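# Sort pins against black-banded master into reject and job trays

## Task

Compare every pin with the master pin (the one with a black band). Any pin whose size is smaller than the master's by more than 0.005 mm goes into the reject tray; every other pin goes into the job tray. The master itself must end up in neither tray. When sorting is finished, open the grippers so nothing is held and move the arms away from the parts.

## Robot and tools

ROBOT. Two arms, left_arm and right_arm, face each other across a table. Each has a parallel gripper and a wrist camera. In scene coordinates left_arm's base sits at (-0.027, +0.455, +0.039) m with quat_wxyz (+0.712, 0, 0, -0.702), on the +y side. right_arm's base sits at (-0.035, -0.457, +0.039) m with quat_wxyz (+0.707, 0, 0, +0.708). In both base frames +z is straight up. The arm names do not match the sides of the images.

FRAMES. Scene frame: origin at the table centre, +z up, table surface at z = +0.020 m. Fixed cameras and the table use the scene frame. Each arm's hand position, orientation, velocities, targets and its wrist camera pose use that arm's own base frame. Reported hand poses can be a few cm off, worse at long reach.

GRIPPER. Fingers point along the gripper's +x axis and close along its y axis. end_effector_position is the midpoint between the fingers, 3 to 4 cm short of the tips. Only the final 1.5 cm of each finger's inner face is flat, so grasp with the tips.

ROW FORMAT. Every moving command is a row of 16 plain numbers, always both arms: left_arm x, y, z, qw, qx, qy, qz, opening, then right_arm in the same order. x, y, z are an absolute target in metres in that arm's base frame; the quaternion is w first, same frame. Opening runs -1 to +1: +1 is fully open (0.080 m), empty fingers meet near -0.78, anything lower closes no further. Closing from fully open takes at least 0.6 s. To hold orientation, repeat the same quaternion every row rather than copying a drifted reading. To park an arm, keep resending the pose it had in the last result before it stopped, plus its intended opening. A value of 0 in an opening slot is a real command, not a skip.

execute_actions(actions, cameras). actions is a list of actions; each action is a list of up to 15 rows, one per control step of 1/30 s, and a shorter list repeats its final row to fill 15 steps. An action is rejected for both arms if any target lies more than 0.6 m from that gripper's current position along any gripper axis. Each step the controller limits the command to 70 mm and 16 degrees from the measured pose, so one action may fall short; the result's Hand target line shows where each arm is now being driven. An empty actions list just reports state and images. cameras selects images: omitted, null or ["all"] for all, [] for none.

move(target, speed, blend, opening_speed, blocking, cameras). target is one 16-number row or a list of up to 15 rows; grippers follow straight paths and all paths finish together, capped at 10 s total. speed: 0.002 to 0.5 m/s (default 0.25), rotation up to twice that in rad/s; one value or one per target. blend: corner rounding in metres for lists (default 0 = stop at each). opening_speed: rate of opening change per second on the -1..1 scale, at least 0.2. blocking=false returns after about 0.5 s while the move continues; a new move takes over from the old one. Paths do not avoid obstacles or the other arm, and grippers lag and can overshoot at speed. Avoid routing a gripper near its own base. The result adds a move: line: done, off_target, moving, held, fault or blocked per arm (blocked means stopped far from its target by an obstruction, then holding still); limits=paced means commands were clipped, limits=held means steps were withheld.

wait(seconds): 0 to 10, arms keep their last commands. stop(): brakes a running move. zoom_image(camera, region): camera is cam_head_left, cam_head_right, cam_left_wrist or cam_right_wrist; region [x0, y0, x1, y1] in pixels from the top-left, at most 504x504. show_instructions(): shows the reference pages (the instrument sheet), useful for reading pin sizes. finished_scene(scene): pass the current scene number (printed at the end of each result); irreversible.

CAMERAS. cam_head_left and cam_head_right are 504x504; wrist cameras are 896x504. Calibration lines give K, distortion and transforms.

READINGS. grip_measured uses the opening scale; to grasp, command about 0.08 below the reading at first contact for full force. Readings may be off by about 1 mm, and up to 3 mm narrow when squeezing hard. Parts under about 3 mm wide get less force. grip_effort_n is motor effort (negative closing), not pad force. Joint torques and external joint torques follow joint order; positive means toward larger joint angle. Wrist depth gives a 7x7 grid of distances in mm (70 to 1000), "-" for no value.

LIMITS AND HAZARDS. Contact torque limits (N m): waist 18, shoulder 22.3, elbow 22.2, wrist pitch 5.86, wrist yaw 5.84, wrist roll 5.48; reaching one freezes that arm for 10 s. Joint ranges (rad): waist -3.054..3.054, shoulder 0..3.142, elbow 0..2.356, wrist pitch and yaw -1.571..1.571, wrist roll -3.142..3.142. Motors heat when loaded or stretched: MOTOR HOT appears at 50 °C, and 95 °C triggers a hold or power loss. Gravity and friction can leave the hand low, short or tilted, so check pose after each move. Pins may be tugged while held or nudged when loose. Never let anything leave the table, never release a part while it moves, avoid fast impacts and pushing past contact, and keep the two grippers and arms from touching each other.

Each tool is called after "Call:" as name(argument=value, ...), one argument or row to a line, values as JSON.

Reference images:

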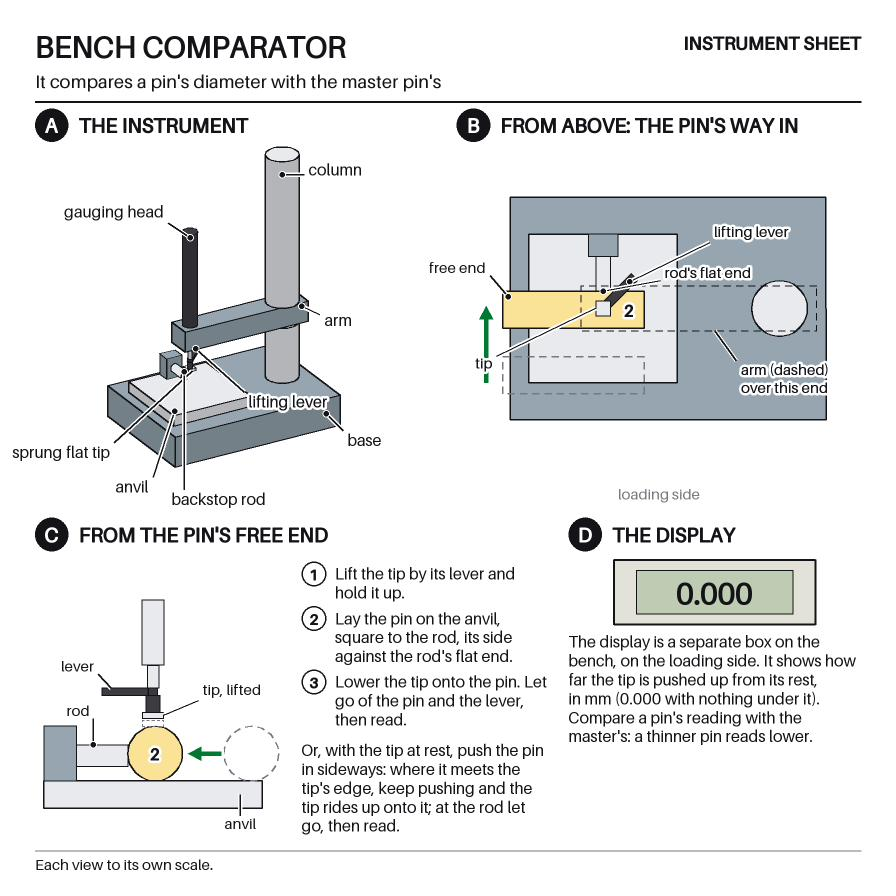

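## Session

Call:
execute_actions(
  actions=[],
)

Scene clock: 0.00 s.
left_arm: end_effector_position=(+0.2457, -0.0836, +0.1260) grip_measured=+0.982 grip_effort_n=n/a end_effector_quat_wxyz=(+0.879, +0.371, +0.171, -0.248) | right_arm: end_effector_position=(+0.1674, -0.1593, +0.3769) grip_measured=+0.984 grip_effort_n=n/a end_effector_quat_wxyz=(+0.903, +0.321, +0.140, -0.248)
Joint positions: left_arm=[-0.294 0.714 0.296 -0.087 0.058 0.736 0.079] | right_arm=[-1.196 0.929 1.38 -1.024 -0.705 0.198 0.079]
Joint velocities: within noise
Joint torques (N m): no reading
External joint torques (N m): no reading
Motor temperatures (°C): left_arm=[29 28 29 32 34 31] | right_arm=[28 28 28 30 33 35]
Heat: left arm: hottest wrist yaw 34 °C (+0.0 °C/min); right arm: hottest wrist roll 35 °C (+0.0 °C/min).
Wrist depth (mm): cam_left_wrist=[- - 142 228 337 277 233 / 535 - 489 208 260 255 216 / - 608 455 190 231 235 204 / - 498 390 240 212 218 190 / 610 466 339 233 203 201 179 / - - 299 258 222 - 165 / - - 275 239 205 85 -] | cam_right_wrist=[- - - - - - - / - - - - - - - / 775 - - 780 - - - / 636 776 851 684 559 484 - / - 597 708 597 528 105 389 / - - 647 547 481 80 - / - - 587 502 443 - -]
Hand target: left_arm +0.2458, -0.0836, +0.1266; +0.879, +0.371, +0.170, -0.248 | right_arm +0.1673, -0.1589, +0.3778; +0.904, +0.320, +0.139, -0.248
Tool commands: left_gripper/opening=+0.982314 right_gripper/opening=+0.984109

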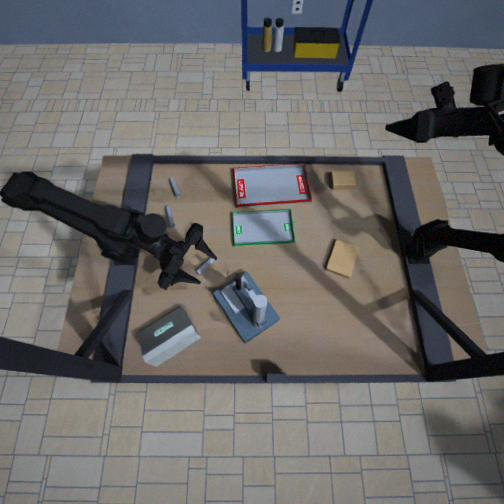

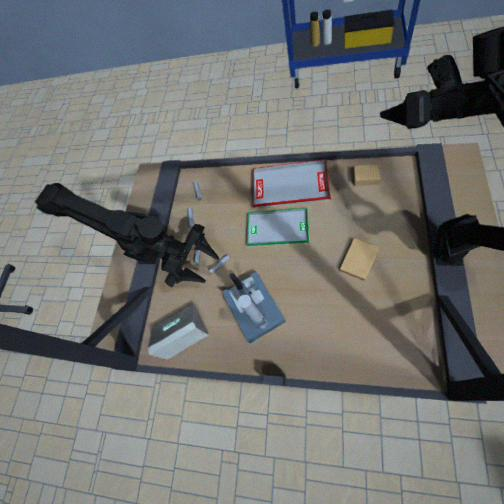

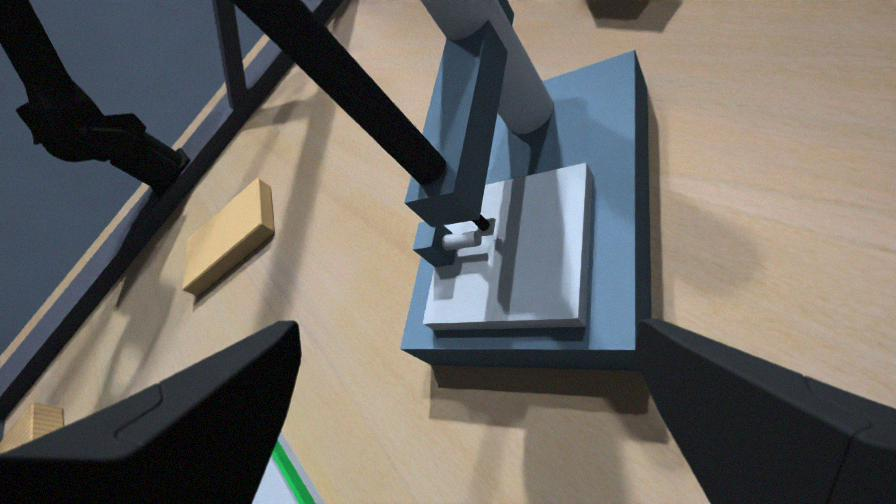

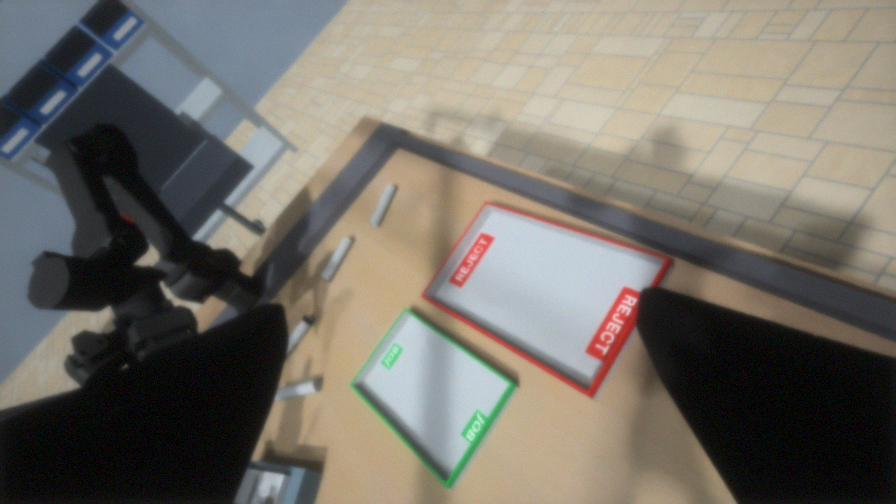

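Call:
zoom_image(
  camera="cam_head_left",
  region=[120, 150, 320, 350],
)

Call:
zoom_image(
  camera="cam_head_right",
  region=[140, 150, 380, 390],
)

Call:
zoom_image(
  camera="cam_head_left",
  region=[130, 290, 290, 370],
)

Call:
zoom_image(
  camera="cam_right_wrist",
  region=[200, 100, 600, 500],
)

Scaled by 2.520 from the camera's 504x504 image, which has a finer 720x720 frame.

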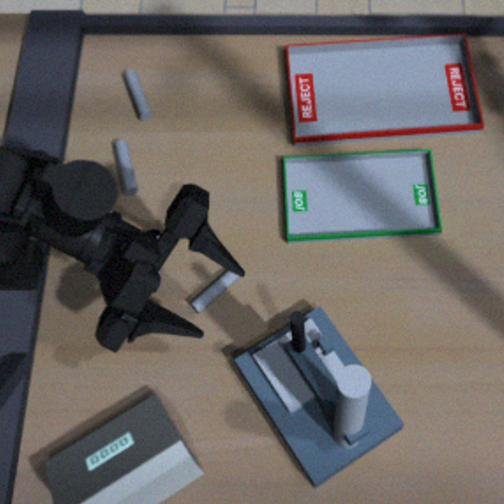

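Scaled by 2.100 from the camera's 504x504 image, which has a finer 720x720 frame.

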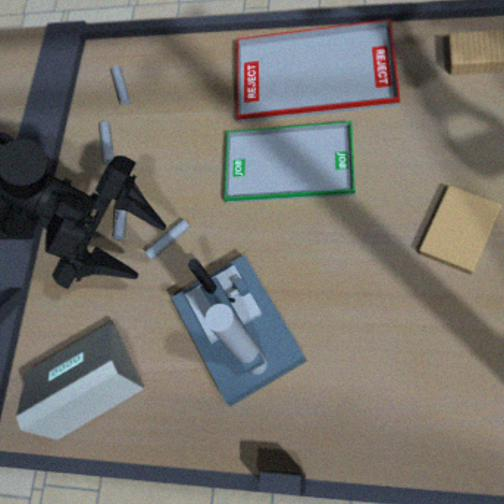

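Scaled by 3.150 from the camera's 504x504 image, which has a finer 720x720 frame.

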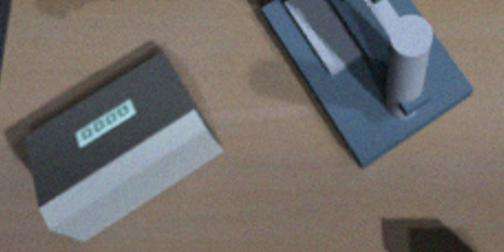

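Scaled by 1.260 from the camera's 896x504 image, which has a finer 1280x720 frame.

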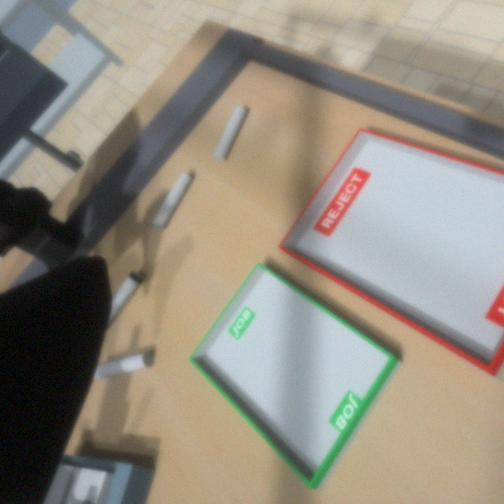

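Call:
zoom_image(
  camera="cam_head_left",
  region=[148, 316, 180, 342],
)

Call:
zoom_image(
  camera="cam_left_wrist",
  region=[380, 120, 680, 400],
)

Scaled by 15.750 from the camera's 504x504 image, which has a finer 720x720 frame.

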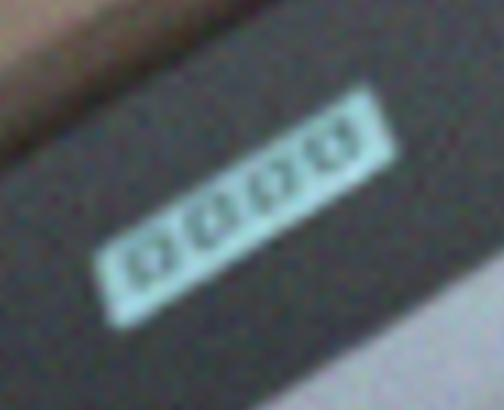

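Scaled by 1.680 from the camera's 896x504 image, which has a finer 1280x720 frame.

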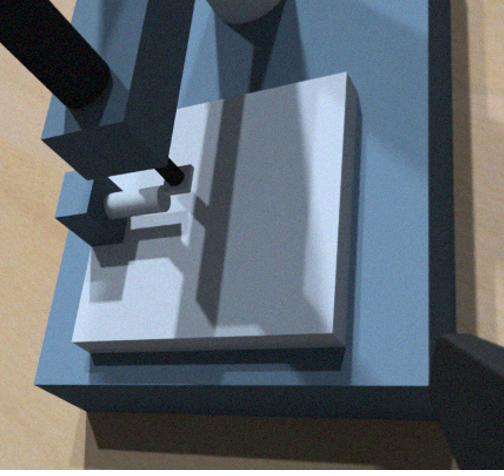

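Call:
move(
  target=[0.2458, -0.0836, 0.1266, 0.879, 0.371, 0.170, -0.248, 1.0, 0.385, 0.351, 0.26, 0.9828, 0.0166, 0.1120, -0.1460, 0.98],
)

Scene clock: 40.23 s.
left_arm: end_effector_position=(+0.2457, -0.0836, +0.1260) grip_measured=+0.982 grip_effort_n=-3.0 end_effector_quat_wxyz=(+0.879, +0.371, +0.171, -0.248) | right_arm: end_effector_position=(+0.3835, +0.3491, +0.2628) grip_measured=+0.984 grip_effort_n=-20.2 end_effector_quat_wxyz=(+0.983, +0.018, +0.112, -0.144)
Joint positions: left_arm=[-0.294 0.714 0.296 -0.087 0.058 0.736 0.079] | right_arm=[1.015 2.119 1.93 -0.533 1.222 0.695 0.079]
Joint velocities: within noise
Joint torques (N m): left_arm=[0.08 -1.5 6.82 1.48 0.08 0.02] | right_arm=[-0.01 -10.63 8.06 0.89 0.57 0.12]
External joint torques (N m): left_arm=[0.07 -0.32 -0.09 -0.16 0.05 0.05] | right_arm=[-0.01 -0.26 1.64 -0.24 0.17 0.11]
Motor temperatures (°C): left_arm=[29 29 32 37 34 31] | right_arm=[28 29 34 36 33 35]
Heat: left arm: hottest wrist pitch 37 °C (+7.5 °C/min); right arm: hottest wrist pitch 36 °C (+8.9 °C/min).
Wrist depth (mm): cam_left_wrist=[544 - 142 227 337 276 233 / 552 - 492 208 260 254 217 / - 607 456 190 232 234 204 / - 496 390 240 211 218 190 / 609 469 339 234 203 201 179 / - - 299 257 222 - 164 / - - 276 239 206 85 -] | cam_right_wrist=[- - - - 507 - - / - - 557 - 465 439 - / - - 598 683 488 760 - / - - 552 459 541 589 624 / - - 459 478 439 105 504 / - - 429 405 321 80 - / - - - 351 331 - -]
Hand target: left_arm +0.2458, -0.0836, +0.1266; +0.879, +0.371, +0.170, -0.248 | right_arm +0.3850, +0.3509, +0.2600; +0.983, +0.017, +0.112, -0.146
Off the commanded pose: left_arm 0.001 m, 0 deg | right_arm 0.004 m, 0 deg.
move: done
camera_calibration:
cam_right_wrist: T_world_to_cam=[[-0.338862, -0.940783, -0.0100135, 0.464885], [-0.517872, 0.195398, -0.832843, 0.374393], [0.785481, -0.277033, -0.553418, 0.0201987], [0, 0, 0, 1]] pos_world=[0.335554, 0.369796, 0.327644]

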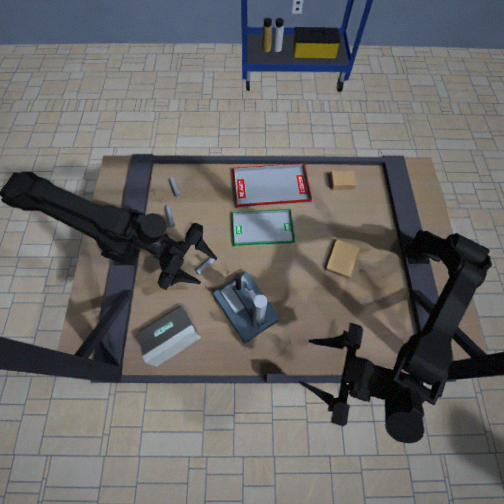

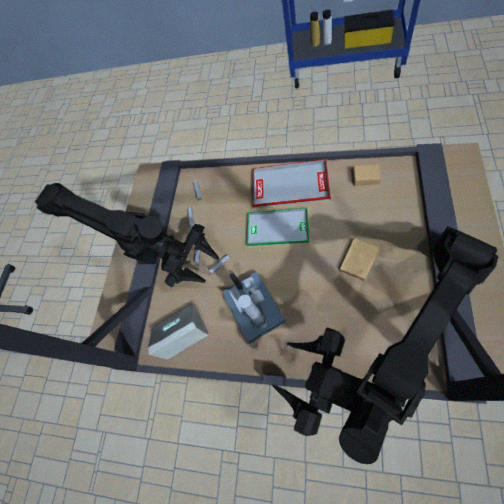

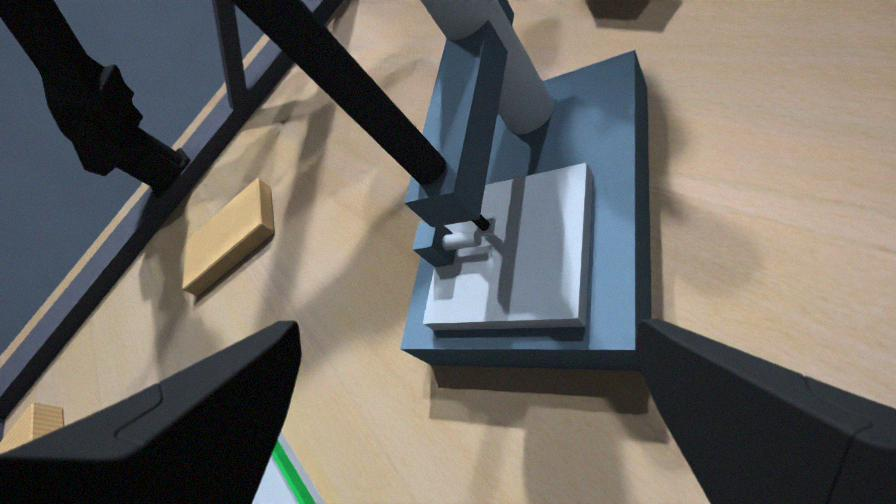

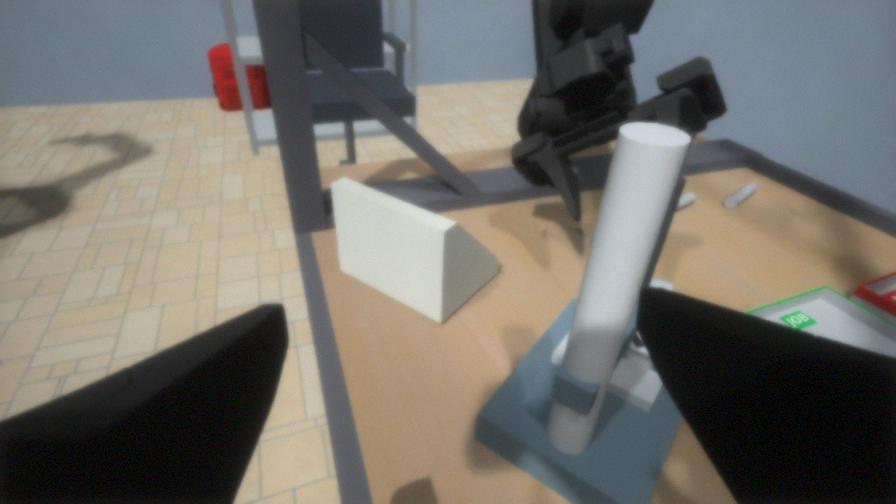

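Call:
move(
  target=[
    [0.2458, -0.0836, 0.25, 0.7071, 0, 0.7071, 0, 1.0, 0.385, 0.351, 0.26, 0.9828, 0.0166, 0.1120, -0.1460, 0.98],
    [0.25, 0.0, 0.25, 0.7071, 0, 0.7071, 0, 1.0, 0.25, 0.0, 0.26, 0.9828, 0.0166, 0.1120, -0.1460, 0.98],
  ],
)

Scene clock: 80.10 s.
left_arm: end_effector_position=(+0.2527, -0.0004, +0.2505) grip_measured=+0.982 grip_effort_n=-3.0 end_effector_quat_wxyz=(+0.763, +0.001, +0.647, +0.001) | right_arm: end_effector_position=(+0.2509, +0.0007, +0.2627) grip_measured=+0.984 grip_effort_n=-19.8 end_effector_quat_wxyz=(+0.983, +0.019, +0.110, -0.146)
Joint positions: left_arm=[-0.003 1.441 1.61 -1.577 -0.003 -0.002 0.079] | right_arm=[0.373 0.635 0.614 -0.261 0.649 0.178 0.079]
Joint velocities: within noise
Joint torques (N m): left_arm=[0.3 -6.03 4.26 0.37 0.09 0.1] | right_arm=[-0.23 -1.8 6.35 1.29 0.01 -0.11]
External joint torques (N m): left_arm=[0.31 -1.42 -1.26 -0.22 0.09 0.1] | right_arm=[-0.24 -1.15 -0.48 -0.3 -0.09 -0.11]
Motor temperatures (°C): left_arm=[29 29 34 38 34 31] | right_arm=[28 43 40 34 34 35]
Heat: left arm: hottest wrist pitch 38 °C (+3.0 °C/min); right arm: hottest shoulder 43 °C (+14.2 °C/min).
Wrist depth (mm): cam_left_wrist=[309 311 314 319 295 242 300 / 319 321 322 329 308 297 340 / 329 332 334 337 340 346 348 / 337 341 344 346 351 354 353 / 346 349 353 355 360 320 278 / - - 365 369 375 - 278 / - - 377 384 385 85 -] | cam_right_wrist=[- - - - - - - / - - 929 - - - - / 765 689 733 764 818 - - / 466 598 599 600 601 - - / 369 370 475 485 486 105 - / - - 416 415 416 80 - / - - 362 359 361 - -]
Hand target: left_arm +0.2501, +0.0000, +0.2494; +0.761, +0.000, +0.649, +0.000 | right_arm +0.2500, +0.0000, +0.2599; +0.983, +0.017, +0.112, -0.146
Off the commanded pose: left_arm 0.003 m, 9 deg | right_arm 0.003 m, 0 deg.
joint sent to its limit (left arm) — joint 4 (wrist pitch), lower limit. The joint targets are off in orientation, not in position.
move: off_target (left_arm)
camera_calibration:
cam_left_wrist: T_world_to_cam=[[0.00315437, -0.999269, 0.0380863, -0.00446125], [-0.985259, 0.00340874, 0.171036, 0.238404], [-0.171041, -0.0380643, -0.984528, 0.369676], [0, 0, 0, 1]] pos_world=[0.298134, 0.00880084, 0.323351]
cam_right_wrist: T_world_to_cam=[[-0.343542, -0.939056, -0.0123283, 0.0939754], [-0.512937, 0.198615, -0.835133, 0.373063], [0.786686, -0.28058, -0.549909, 0.0265129], [0, 0, 0, 1]] pos_world=[0.202785, 0.0215911, 0.327296]

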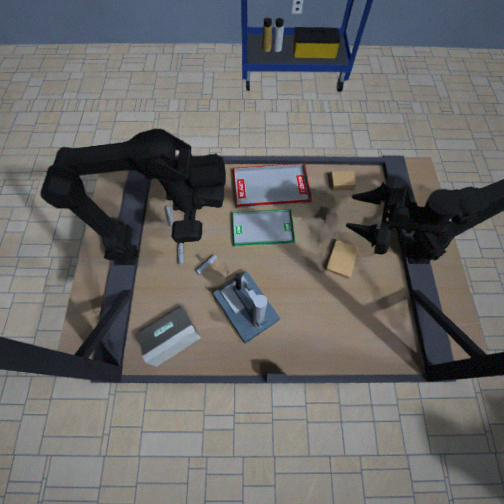

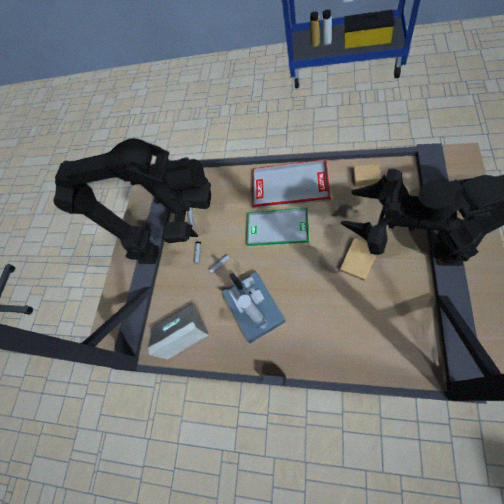

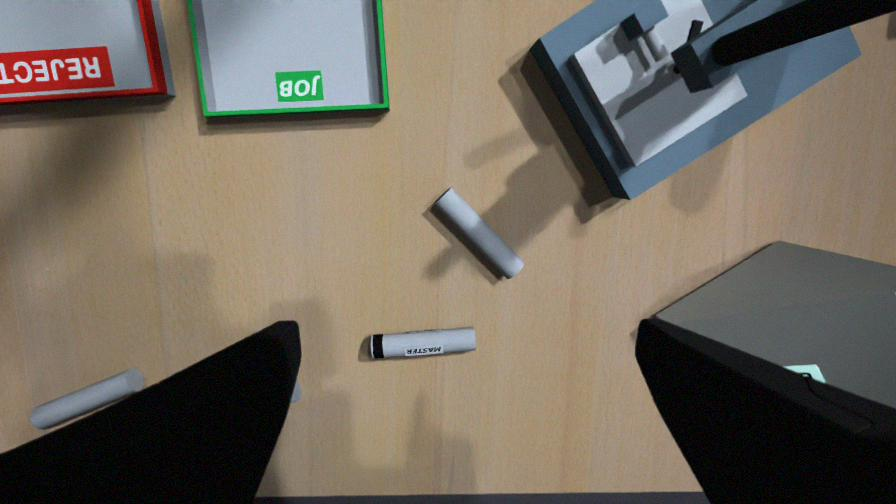

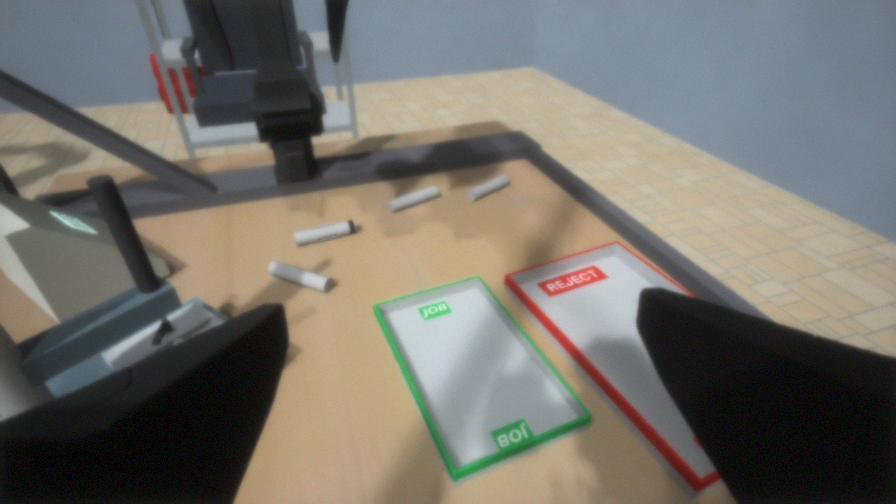

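Call:
move(
  target=[0.29, -0.02, 0.18, 0.7977, 0.1931, 0.3304, -0.4661, 1.0, 0.25, 0.0, 0.26, 0.9828, 0.0166, 0.1120, -0.1460, 0.98],
)

Scene clock: 107.37 s.
left_arm: end_effector_position=(+0.2910, -0.0200, +0.1841) grip_measured=+0.982 grip_effort_n=-3.0 end_effector_quat_wxyz=(+0.799, +0.200, +0.328, -0.463) | right_arm: end_effector_position=(+0.2508, +0.0007, +0.2627) grip_measured=+0.984 grip_effort_n=-20.2 end_effector_quat_wxyz=(+0.983, +0.019, +0.110, -0.146)
Joint positions: left_arm=[0.293 1.42 1.149 -1.07 0.756 1.266 0.079] | right_arm=[0.373 0.634 0.614 -0.261 0.648 0.178 0.079]
Joint velocities: within noise
Joint torques (N m): left_arm=[0.31 -4.66 4.71 0.53 0.7 0.08] | right_arm=[-0.24 -1.78 6.36 1.3 0.02 -0.1]
External joint torques (N m): left_arm=[0.3 0.15 -1.27 -0.11 0.23 0.08] | right_arm=[-0.25 -1.21 -0.35 -0.26 -0.08 -0.1]
Motor temperatures (°C): left_arm=[29 31 33 35 34 31] | right_arm=[28 35 37 36 33 35]
Heat: left arm: hottest wrist pitch 35 °C (-2.0 °C/min); right arm: hottest elbow 37 °C (+1.0 °C/min).
Wrist depth (mm): cam_left_wrist=[388 392 396 387 412 - - / 357 359 358 322 371 369 240 / 327 333 332 284 342 284 252 / 307 309 308 270 315 288 267 / 287 293 289 287 296 296 295 / - - 274 276 278 - 288 / - - 258 260 259 85 -] | cam_right_wrist=[- - 383 - - - - / - - 379 - - - - / 764 690 718 781 815 - - / 469 599 595 594 598 - - / 369 371 474 489 493 106 - / - - 417 416 415 80 - / - - 362 361 363 - -]
Hand target: left_arm +0.2899, -0.0200, +0.1800; +0.798, +0.193, +0.330, -0.466 | right_arm +0.2500, +0.0000, +0.2600; +0.983, +0.017, +0.112, -0.146
Off the commanded pose: left_arm 0.004 m, 1 deg | right_arm 0.003 m, 0 deg.
move: done
camera_calibration:
cam_left_wrist: T_world_to_cam=[[-0.881063, -0.472631, 0.0186669, 0.24978], [-0.433362, 0.790787, -0.432266, 0.253785], [0.189541, -0.388943, -0.901553, 0.182868], [0, 0, 0, 1]] pos_world=[0.295392, -0.0115108, 0.269905]
cam_right_wrist: T_world_to_cam=[[-0.343198, -0.939181, -0.0124077, 0.0939131], [-0.513042, 0.19851, -0.835094, 0.373046], [0.786767, -0.280237, -0.549967, 0.0265642], [0, 0, 0, 1]] pos_world=[0.202719, 0.0215924, 0.327303]

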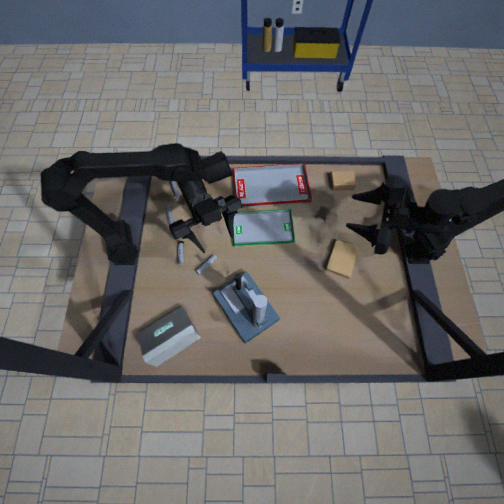

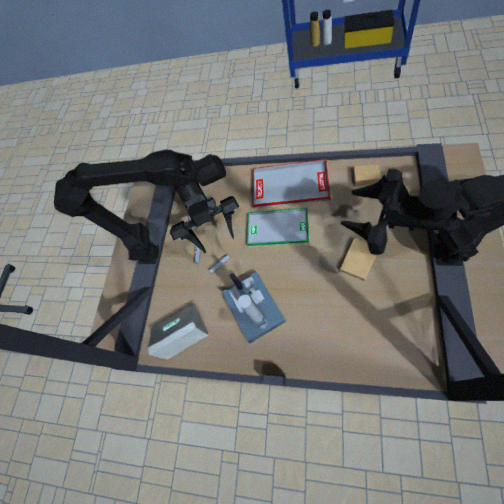

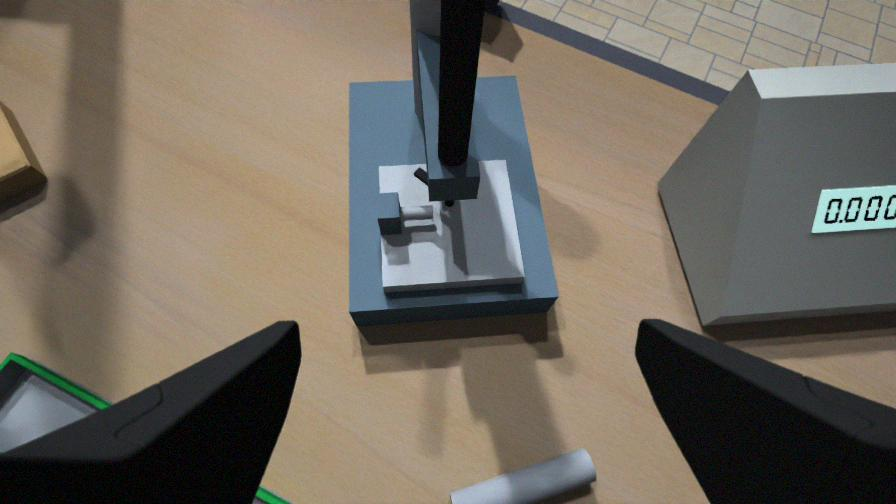

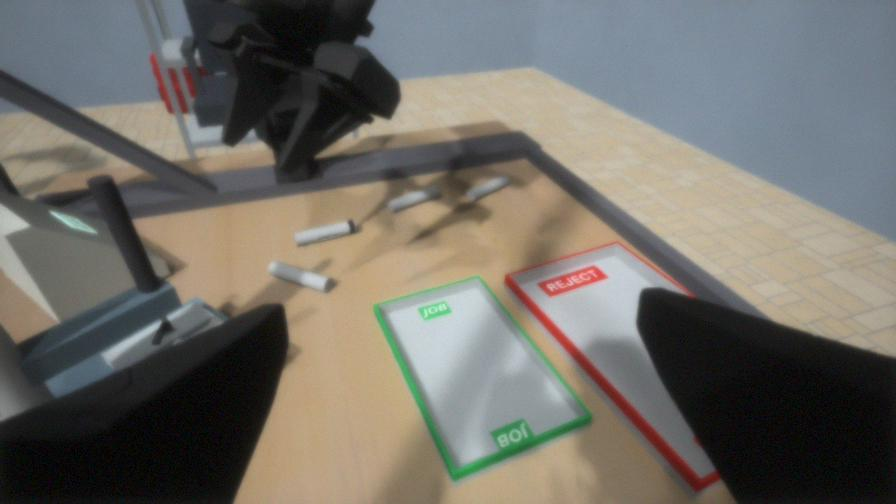

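Call:
zoom_image(
  camera="cam_left_wrist",
  region=[330, 60, 580, 340],
)

Call:
zoom_image(
  camera="cam_left_wrist",
  region=[370, 140, 530, 300],
)

Scaled by 1.800 from the camera's 896x504 image, which has a finer 1280x720 frame.

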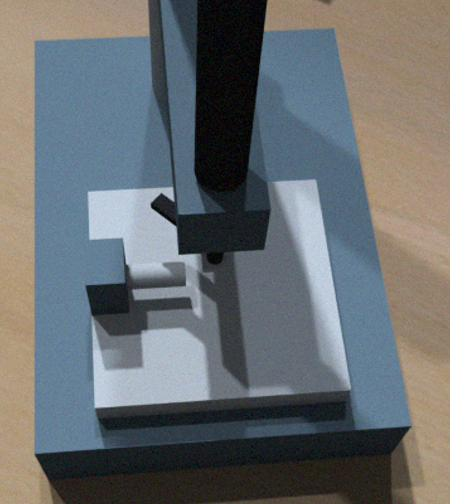

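Scaled by 3.150 from the camera's 896x504 image, which has a finer 1280x720 frame.

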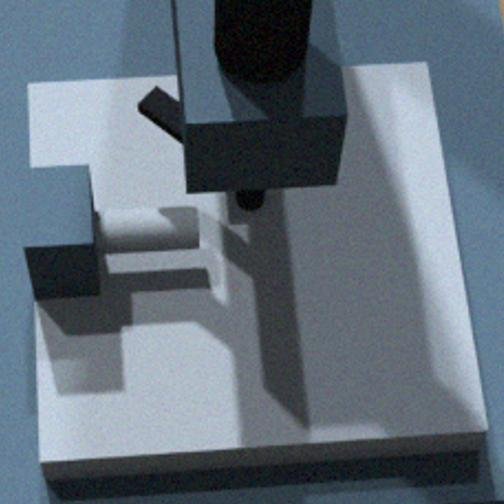

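Call:
move(
  target=[0.195, -0.086, 0.08, 0.8566,-0.1434,0.3548,0.3461, 1.0, 0.25, 0.0, 0.26, 0.9828, 0.0166, 0.1120, -0.1460, 0.98],
)

Scene clock: 140.80 s.
left_arm: end_effector_position=(+0.1939, -0.0835, +0.0789) grip_measured=+0.983 grip_effort_n=-4.0 end_effector_quat_wxyz=(+0.856, -0.143, +0.355, +0.347) | right_arm: end_effector_position=(+0.2508, +0.0007, +0.2627) grip_measured=+0.984 grip_effort_n=-20.2 end_effector_quat_wxyz=(+0.983, +0.019, +0.110, -0.146)
Joint positions: left_arm=[-0.93 1.417 0.717 -1.001 -0.777 -1.752 0.079] | right_arm=[0.373 0.634 0.614 -0.261 0.648 0.178 0.079]
Joint velocities: within noise
Joint torques (N m): left_arm=[-0.33 -3.49 5.95 -0.15 -0.51 -0.05] | right_arm=[-0.24 -1.78 6.37 1.3 0.02 -0.1]
External joint torques (N m): left_arm=[-0.34 0.25 1.05 -0.23 -0.01 -0.06] | right_arm=[-0.25 -1.19 -0.33 -0.25 -0.08 -0.1]
Motor temperatures (°C): left_arm=[29 31 33 35 35 31] | right_arm=[28 32 36 38 33 35]
Heat: left arm: hottest wrist pitch 35 °C (-3.0 °C/min); right arm: hottest wrist pitch 38 °C (+4.0 °C/min).
Wrist depth (mm): cam_left_wrist=[248 252 256 252 262 265 270 / 228 230 234 236 239 216 184 / 211 213 215 215 220 192 173 / 196 198 200 198 204 179 162 / 182 179 186 185 190 162 159 / - - 173 176 177 - 156 / - - 164 165 167 89 -] | cam_right_wrist=[440 - - - - - - / 455 484 - - - - - / 654 535 734 760 817 - - / 468 575 606 602 598 - - / 370 371 474 485 492 105 - / - - 417 415 413 80 - / - - 363 361 361 - -]
Hand target: left_arm +0.1950, -0.0860, +0.0800; +0.857, -0.144, +0.355, +0.346 | right_arm +0.2500, +0.0000, +0.2600; +0.983, +0.017, +0.112, -0.146
Off the commanded pose: left_arm 0.003 m, 0 deg | right_arm 0.003 m, 0 deg.
move: done
camera_calibration:
cam_left_wrist: T_world_to_cam=[[0.680573, -0.73195, 0.032723, -0.189379], [-0.649888, -0.623689, -0.434348, 0.140555], [0.33833, 0.274339, -0.90015, 0.108162], [0, 0, 0, 1]] pos_world=[0.183637, -0.0806262, 0.164609]
cam_right_wrist: T_world_to_cam=[[-0.343198, -0.939181, -0.0124077, 0.0939131], [-0.513042, 0.19851, -0.835094, 0.373046], [0.786767, -0.280237, -0.549967, 0.0265642], [0, 0, 0, 1]] pos_world=[0.202719, 0.0215924, 0.327303]

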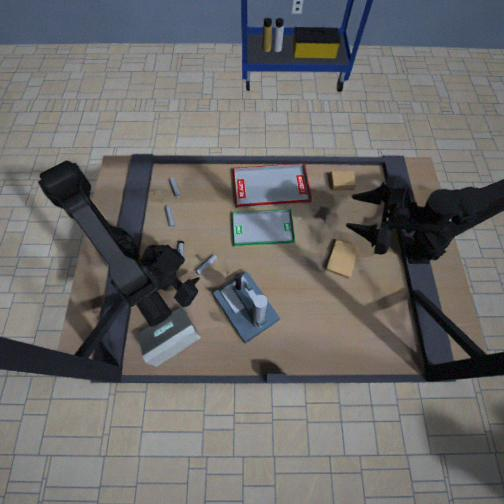

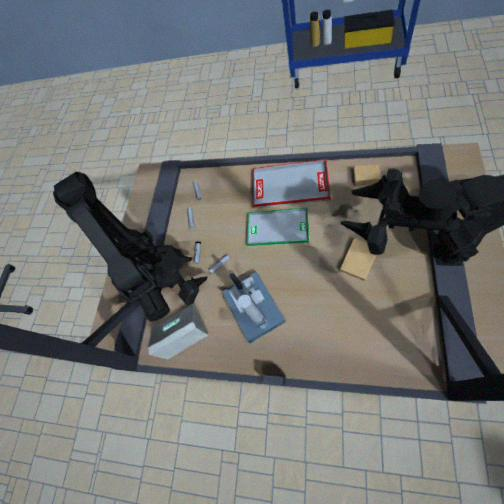

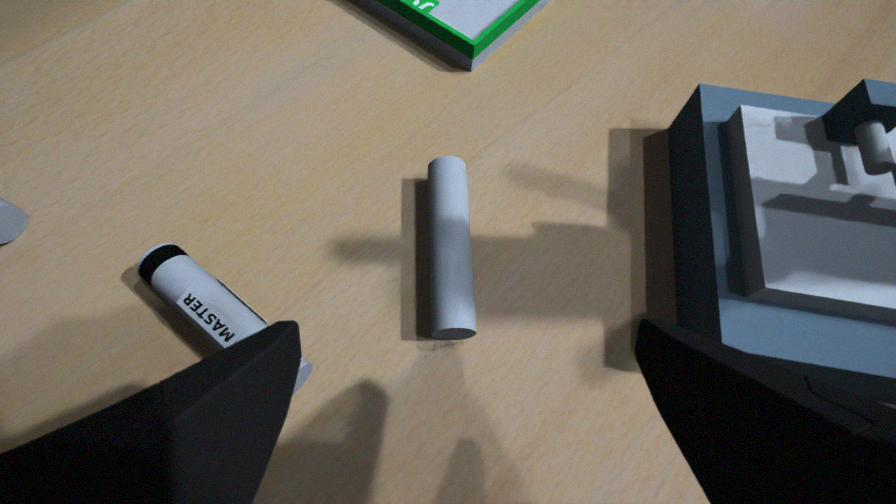

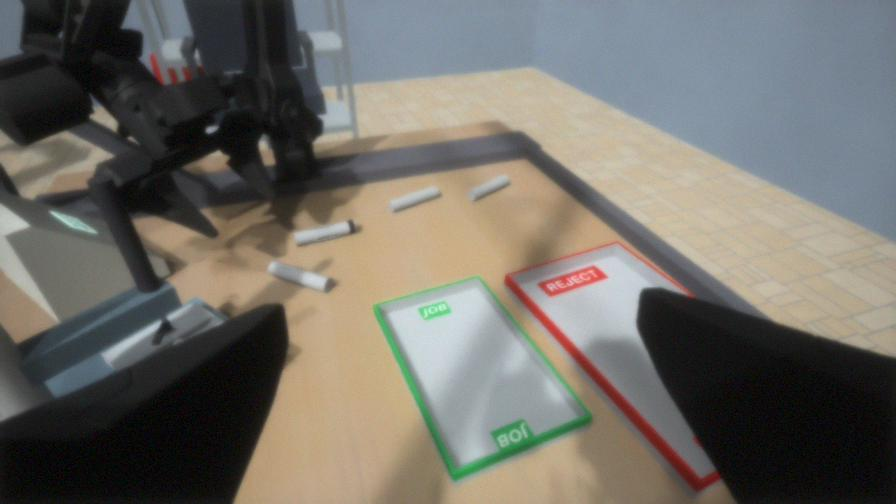

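Call:
move(
  target=[0.2282, -0.0499, 0.014, 0.8566,-0.1434,0.3548,0.3461, 1.0, 0.25, 0.0, 0.26, 0.9828, 0.0166, 0.1120, -0.1460, 0.98],
  speed=0.08,
  cameras=["cam_left_wrist"],
)

Scene clock: 153.73 s.
left_arm: end_effector_position=(+0.2308, -0.0529, +0.0173) grip_measured=+0.983 grip_effort_n=-4.0 end_effector_quat_wxyz=(+0.858, -0.150, +0.351, +0.343) | right_arm: end_effector_position=(+0.2508, +0.0007, +0.2627) grip_measured=+0.984 grip_effort_n=-19.8 end_effector_quat_wxyz=(+0.983, +0.019, +0.110, -0.146)
Joint positions: left_arm=[-0.688 1.529 0.513 -0.423 -0.779 -1.407 0.079] | right_arm=[0.373 0.634 0.614 -0.261 0.648 0.178 0.079]
Joint velocities: within noise
Joint torques (N m): left_arm=[0.3 -3.77 3.21 0.54 -0.48 0.1] | right_arm=[-0.23 -1.77 6.36 1.3 0.03 -0.1]
External joint torques (N m): left_arm=[0.3 0.26 -1.13 0.06 0.01 0.09] | right_arm=[-0.23 -1.22 -0.34 -0.25 -0.08 -0.1]
Motor temperatures (°C): left_arm=[29 30 34 34 35 31] | right_arm=[28 31 36 38 33 35]
Heat: left arm: hottest wrist yaw 35 °C (+1.0 °C/min); right arm: hottest wrist pitch 38 °C (+2.0 °C/min).
Wrist depth (mm): cam_left_wrist=[161 164 168 169 174 178 183 / 148 151 154 156 159 162 131 / 136 139 141 142 146 149 130 / 128 129 131 130 135 138 125 / 119 120 122 112 126 129 125 / - - 114 114 117 - 106 / - - 107 107 110 89 -] | cam_right_wrist=[- 489 - - - - - / 547 498 - - - - - / 435 493 708 770 828 - - / 464 486 597 600 601 - - / 369 373 479 488 489 105 - / - - 415 415 415 80 - / - - 362 360 363 - -]
Hand target: left_arm +0.2282, -0.0500, +0.0141; +0.857, -0.143, +0.355, +0.346 | right_arm +0.2500, +0.0000, +0.2600; +0.983, +0.017, +0.112, -0.146
Off the commanded pose: left_arm 0.005 m, 1 deg | right_arm 0.003 m, 0 deg.
move: done
camera_calibration:
cam_left_wrist: T_world_to_cam=[[0.677441, -0.733798, 0.0511265, -0.189809], [-0.645582, -0.626434, -0.436811, 0.155698], [0.352558, 0.262907, -0.898099, 0.0279218], [0, 0, 0, 1]] pos_world=[0.219256, -0.0490875, 0.102791]
Images, in order (width x height): cam_left_wrist 896x504.

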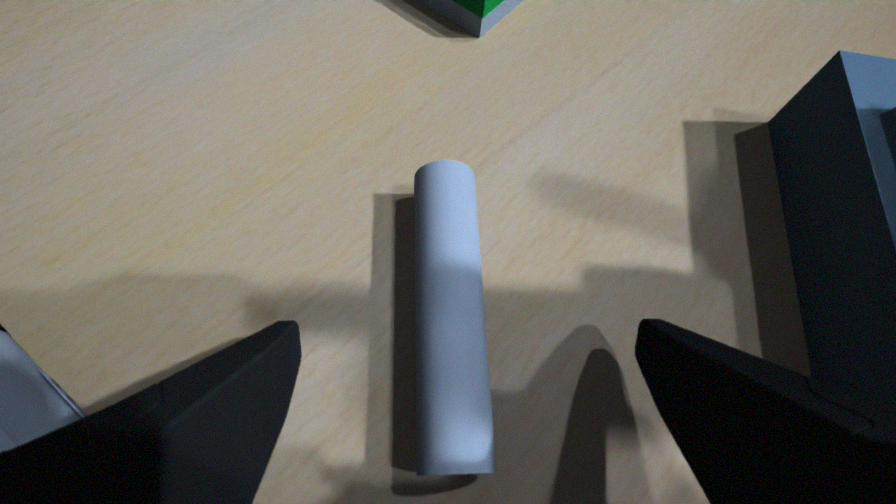

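Call:
move(
  target=[0.2260, -0.0475, 0.0095, 0.8566,-0.137,0.3588,0.3461, 1.0, 0.25, 0.0, 0.26, 0.9828, 0.0166, 0.1120, -0.1460, 0.98],
  speed=0.05,
  cameras=["cam_left_wrist"],
)

Scene clock: 158.77 s.
left_arm: end_effector_position=(+0.2288, -0.0504, +0.0130) grip_measured=+0.983 grip_effort_n=-4.0 end_effector_quat_wxyz=(+0.858, -0.143, +0.354, +0.343) | right_arm: end_effector_position=(+0.2508, +0.0007, +0.2627) grip_measured=+0.984 grip_effort_n=-20.2 end_effector_quat_wxyz=(+0.983, +0.019, +0.110, -0.146)
Joint positions: left_arm=[-0.685 1.538 0.497 -0.404 -0.779 -1.395 0.079] | right_arm=[0.373 0.634 0.614 -0.261 0.648 0.178 0.079]
Joint velocities: within noise
Joint torques (N m): left_arm=[0.3 -3.75 3.14 0.51 -0.41 0.1] | right_arm=[-0.23 -1.76 6.37 1.3 0.03 -0.1]
External joint torques (N m): left_arm=[0.31 0.31 -1.17 0.02 0.08 0.09] | right_arm=[-0.21 -1.14 -0.35 -0.25 -0.09 -0.1]
Motor temperatures (°C): left_arm=[29 30 33 34 35 31] | right_arm=[28 31 36 38 33 35]
Heat: left arm: hottest wrist yaw 35 °C (+1.0 °C/min); right arm: hottest wrist pitch 38 °C (+2.0 °C/min).
Wrist depth (mm): cam_left_wrist=[157 159 162 164 167 169 172 / 145 146 148 151 153 155 135 / 133 134 137 134 140 142 134 / 124 125 127 118 130 132 128 / 114 117 118 116 121 124 121 / - - 111 100 112 - 110 / - - 103 103 106 94 -] | cam_right_wrist=[- 485 - - - - - / 566 493 - - - - - / 442 496 702 770 821 - - / 470 486 601 601 597 - - / 368 368 472 486 488 105 - / - - 418 414 413 80 - / - - 362 362 362 - -]
Hand target: left_arm +0.2260, -0.0476, +0.0096; +0.856, -0.137, +0.359, +0.346 | right_arm +0.2500, +0.0000, +0.2600; +0.983, +0.017, +0.112, -0.146
Off the commanded pose: left_arm 0.005 m, 1 deg | right_arm 0.003 m, 0 deg.
move: done
camera_calibration:
cam_left_wrist: T_world_to_cam=[[0.673872, -0.737906, 0.0373092, -0.185558], [-0.653316, -0.618686, -0.436356, 0.156268], [0.345072, 0.269673, -0.899, 0.0260963], [0, 0, 0, 1]] pos_world=[0.218129, -0.0472812, 0.0985718]
Images, in order (width x height): cam_left_wrist 896x504.

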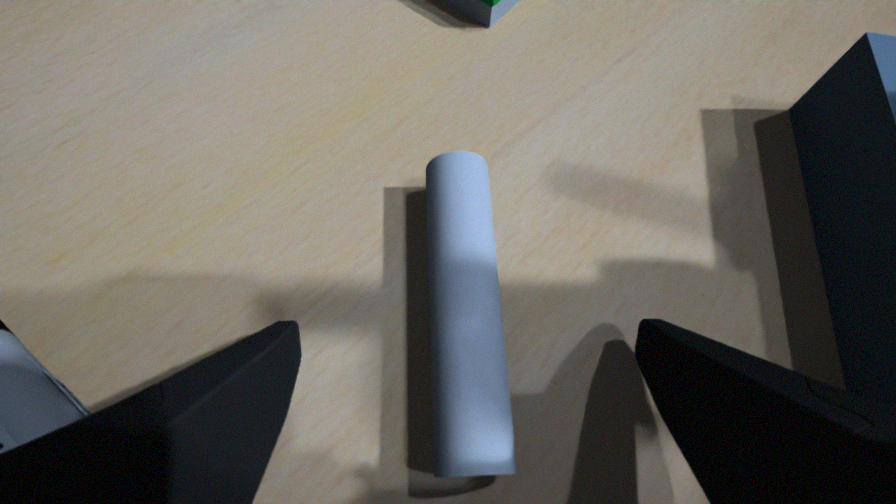

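Call:
move(
  target=[
    [0.2260, -0.0475, 0.006, 0.8566,-0.1434,0.3548,0.3461, 1.0, 0.25, 0.0, 0.26, 0.9828, 0.0166, 0.1120, -0.1460, 0.98],
    [0.2260, -0.0475, 0.006, 0.8566,-0.1434,0.3548,0.3461, -0.5, 0.25, 0.0, 0.26, 0.9828, 0.0166, 0.1120, -0.1460, 0.98],
  ],
  speed=0.05,
  opening_speed=1.0,
  cameras=["cam_left_wrist"],
)

Scene clock: 165.53 s.
left_arm: end_effector_position=(+0.2286, -0.0494, +0.0096) grip_measured=-0.464 grip_effort_n=-83.5 end_effector_quat_wxyz=(+0.859, -0.147, +0.351, +0.343) | right_arm: end_effector_position=(+0.2508, +0.0007, +0.2627) grip_measured=+0.984 grip_effort_n=-20.2 end_effector_quat_wxyz=(+0.983, +0.019, +0.110, -0.146)
Joint positions: left_arm=[-0.683 1.547 0.484 -0.374 -0.782 -1.399 0.014] | right_arm=[0.373 0.634 0.614 -0.261 0.648 0.178 0.079]
Joint velocities: within noise
Joint torques (N m): left_arm=[0.1 -3.55 3.18 0.63 -0.36 -0.06] | right_arm=[-0.23 -1.77 6.37 1.3 0.03 -0.1]
External joint torques (N m): left_arm=[0.1 0.45 -0.97 0.14 0.13 -0.06] | right_arm=[-0.23 -1.15 -0.39 -0.27 -0.08 -0.1]
Motor temperatures (°C): left_arm=[29 30 33 34 35 31] | right_arm=[28 31 36 38 33 35]
Heat: left arm: hottest wrist yaw 35 °C (+1.0 °C/min); right arm: hottest wrist pitch 38 °C (+2.0 °C/min).
Wrist depth (mm): cam_left_wrist=[153 154 158 161 164 167 170 / 140 141 145 147 150 152 138 / 130 130 133 130 137 139 135 / 120 121 123 110 128 129 126 / 112 113 115 100 118 120 119 / 105 106 110 94 76 112 112 / - - - 90 - - -] | cam_right_wrist=[- 482 - - - - - / 578 491 - - - - - / 442 497 692 762 814 - - / 461 506 569 595 601 - - / 368 372 473 488 487 105 - / - - 414 414 416 80 - / - - 363 361 362 - -]
Hand target: left_arm +0.2259, -0.0475, +0.0061; +0.857, -0.143, +0.355, +0.346 | right_arm +0.2500, +0.0000, +0.2600; +0.983, +0.017, +0.112, -0.146
Off the commanded pose: left_arm 0.005 m, 1 deg | right_arm 0.003 m, 0 deg.
move: done
camera_calibration:
cam_left_wrist: T_world_to_cam=[[0.676885, -0.734627, 0.0463691, -0.185243], [-0.646471, -0.623417, -0.439802, 0.153527], [0.351998, 0.267719, -0.896897, 0.0211667], [0, 0, 0, 1]] pos_world=[0.217188, -0.0460402, 0.0950954]
Images, in order (width x height): cam_left_wrist 896x504.

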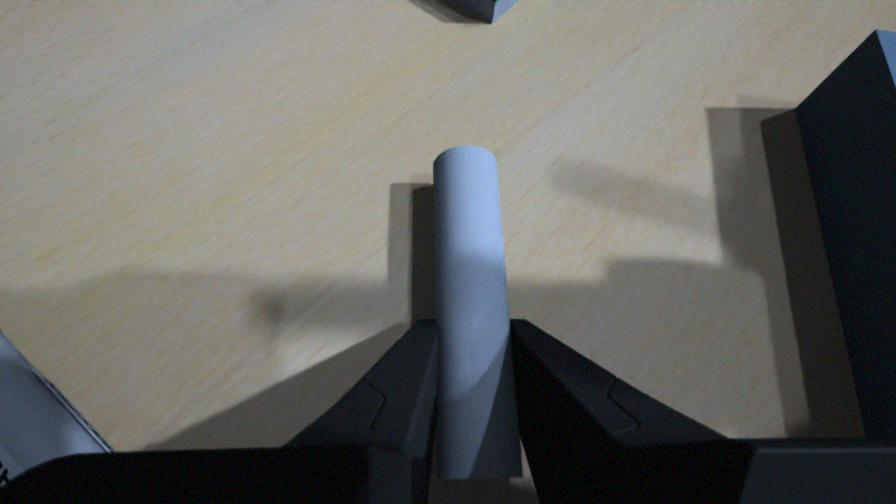

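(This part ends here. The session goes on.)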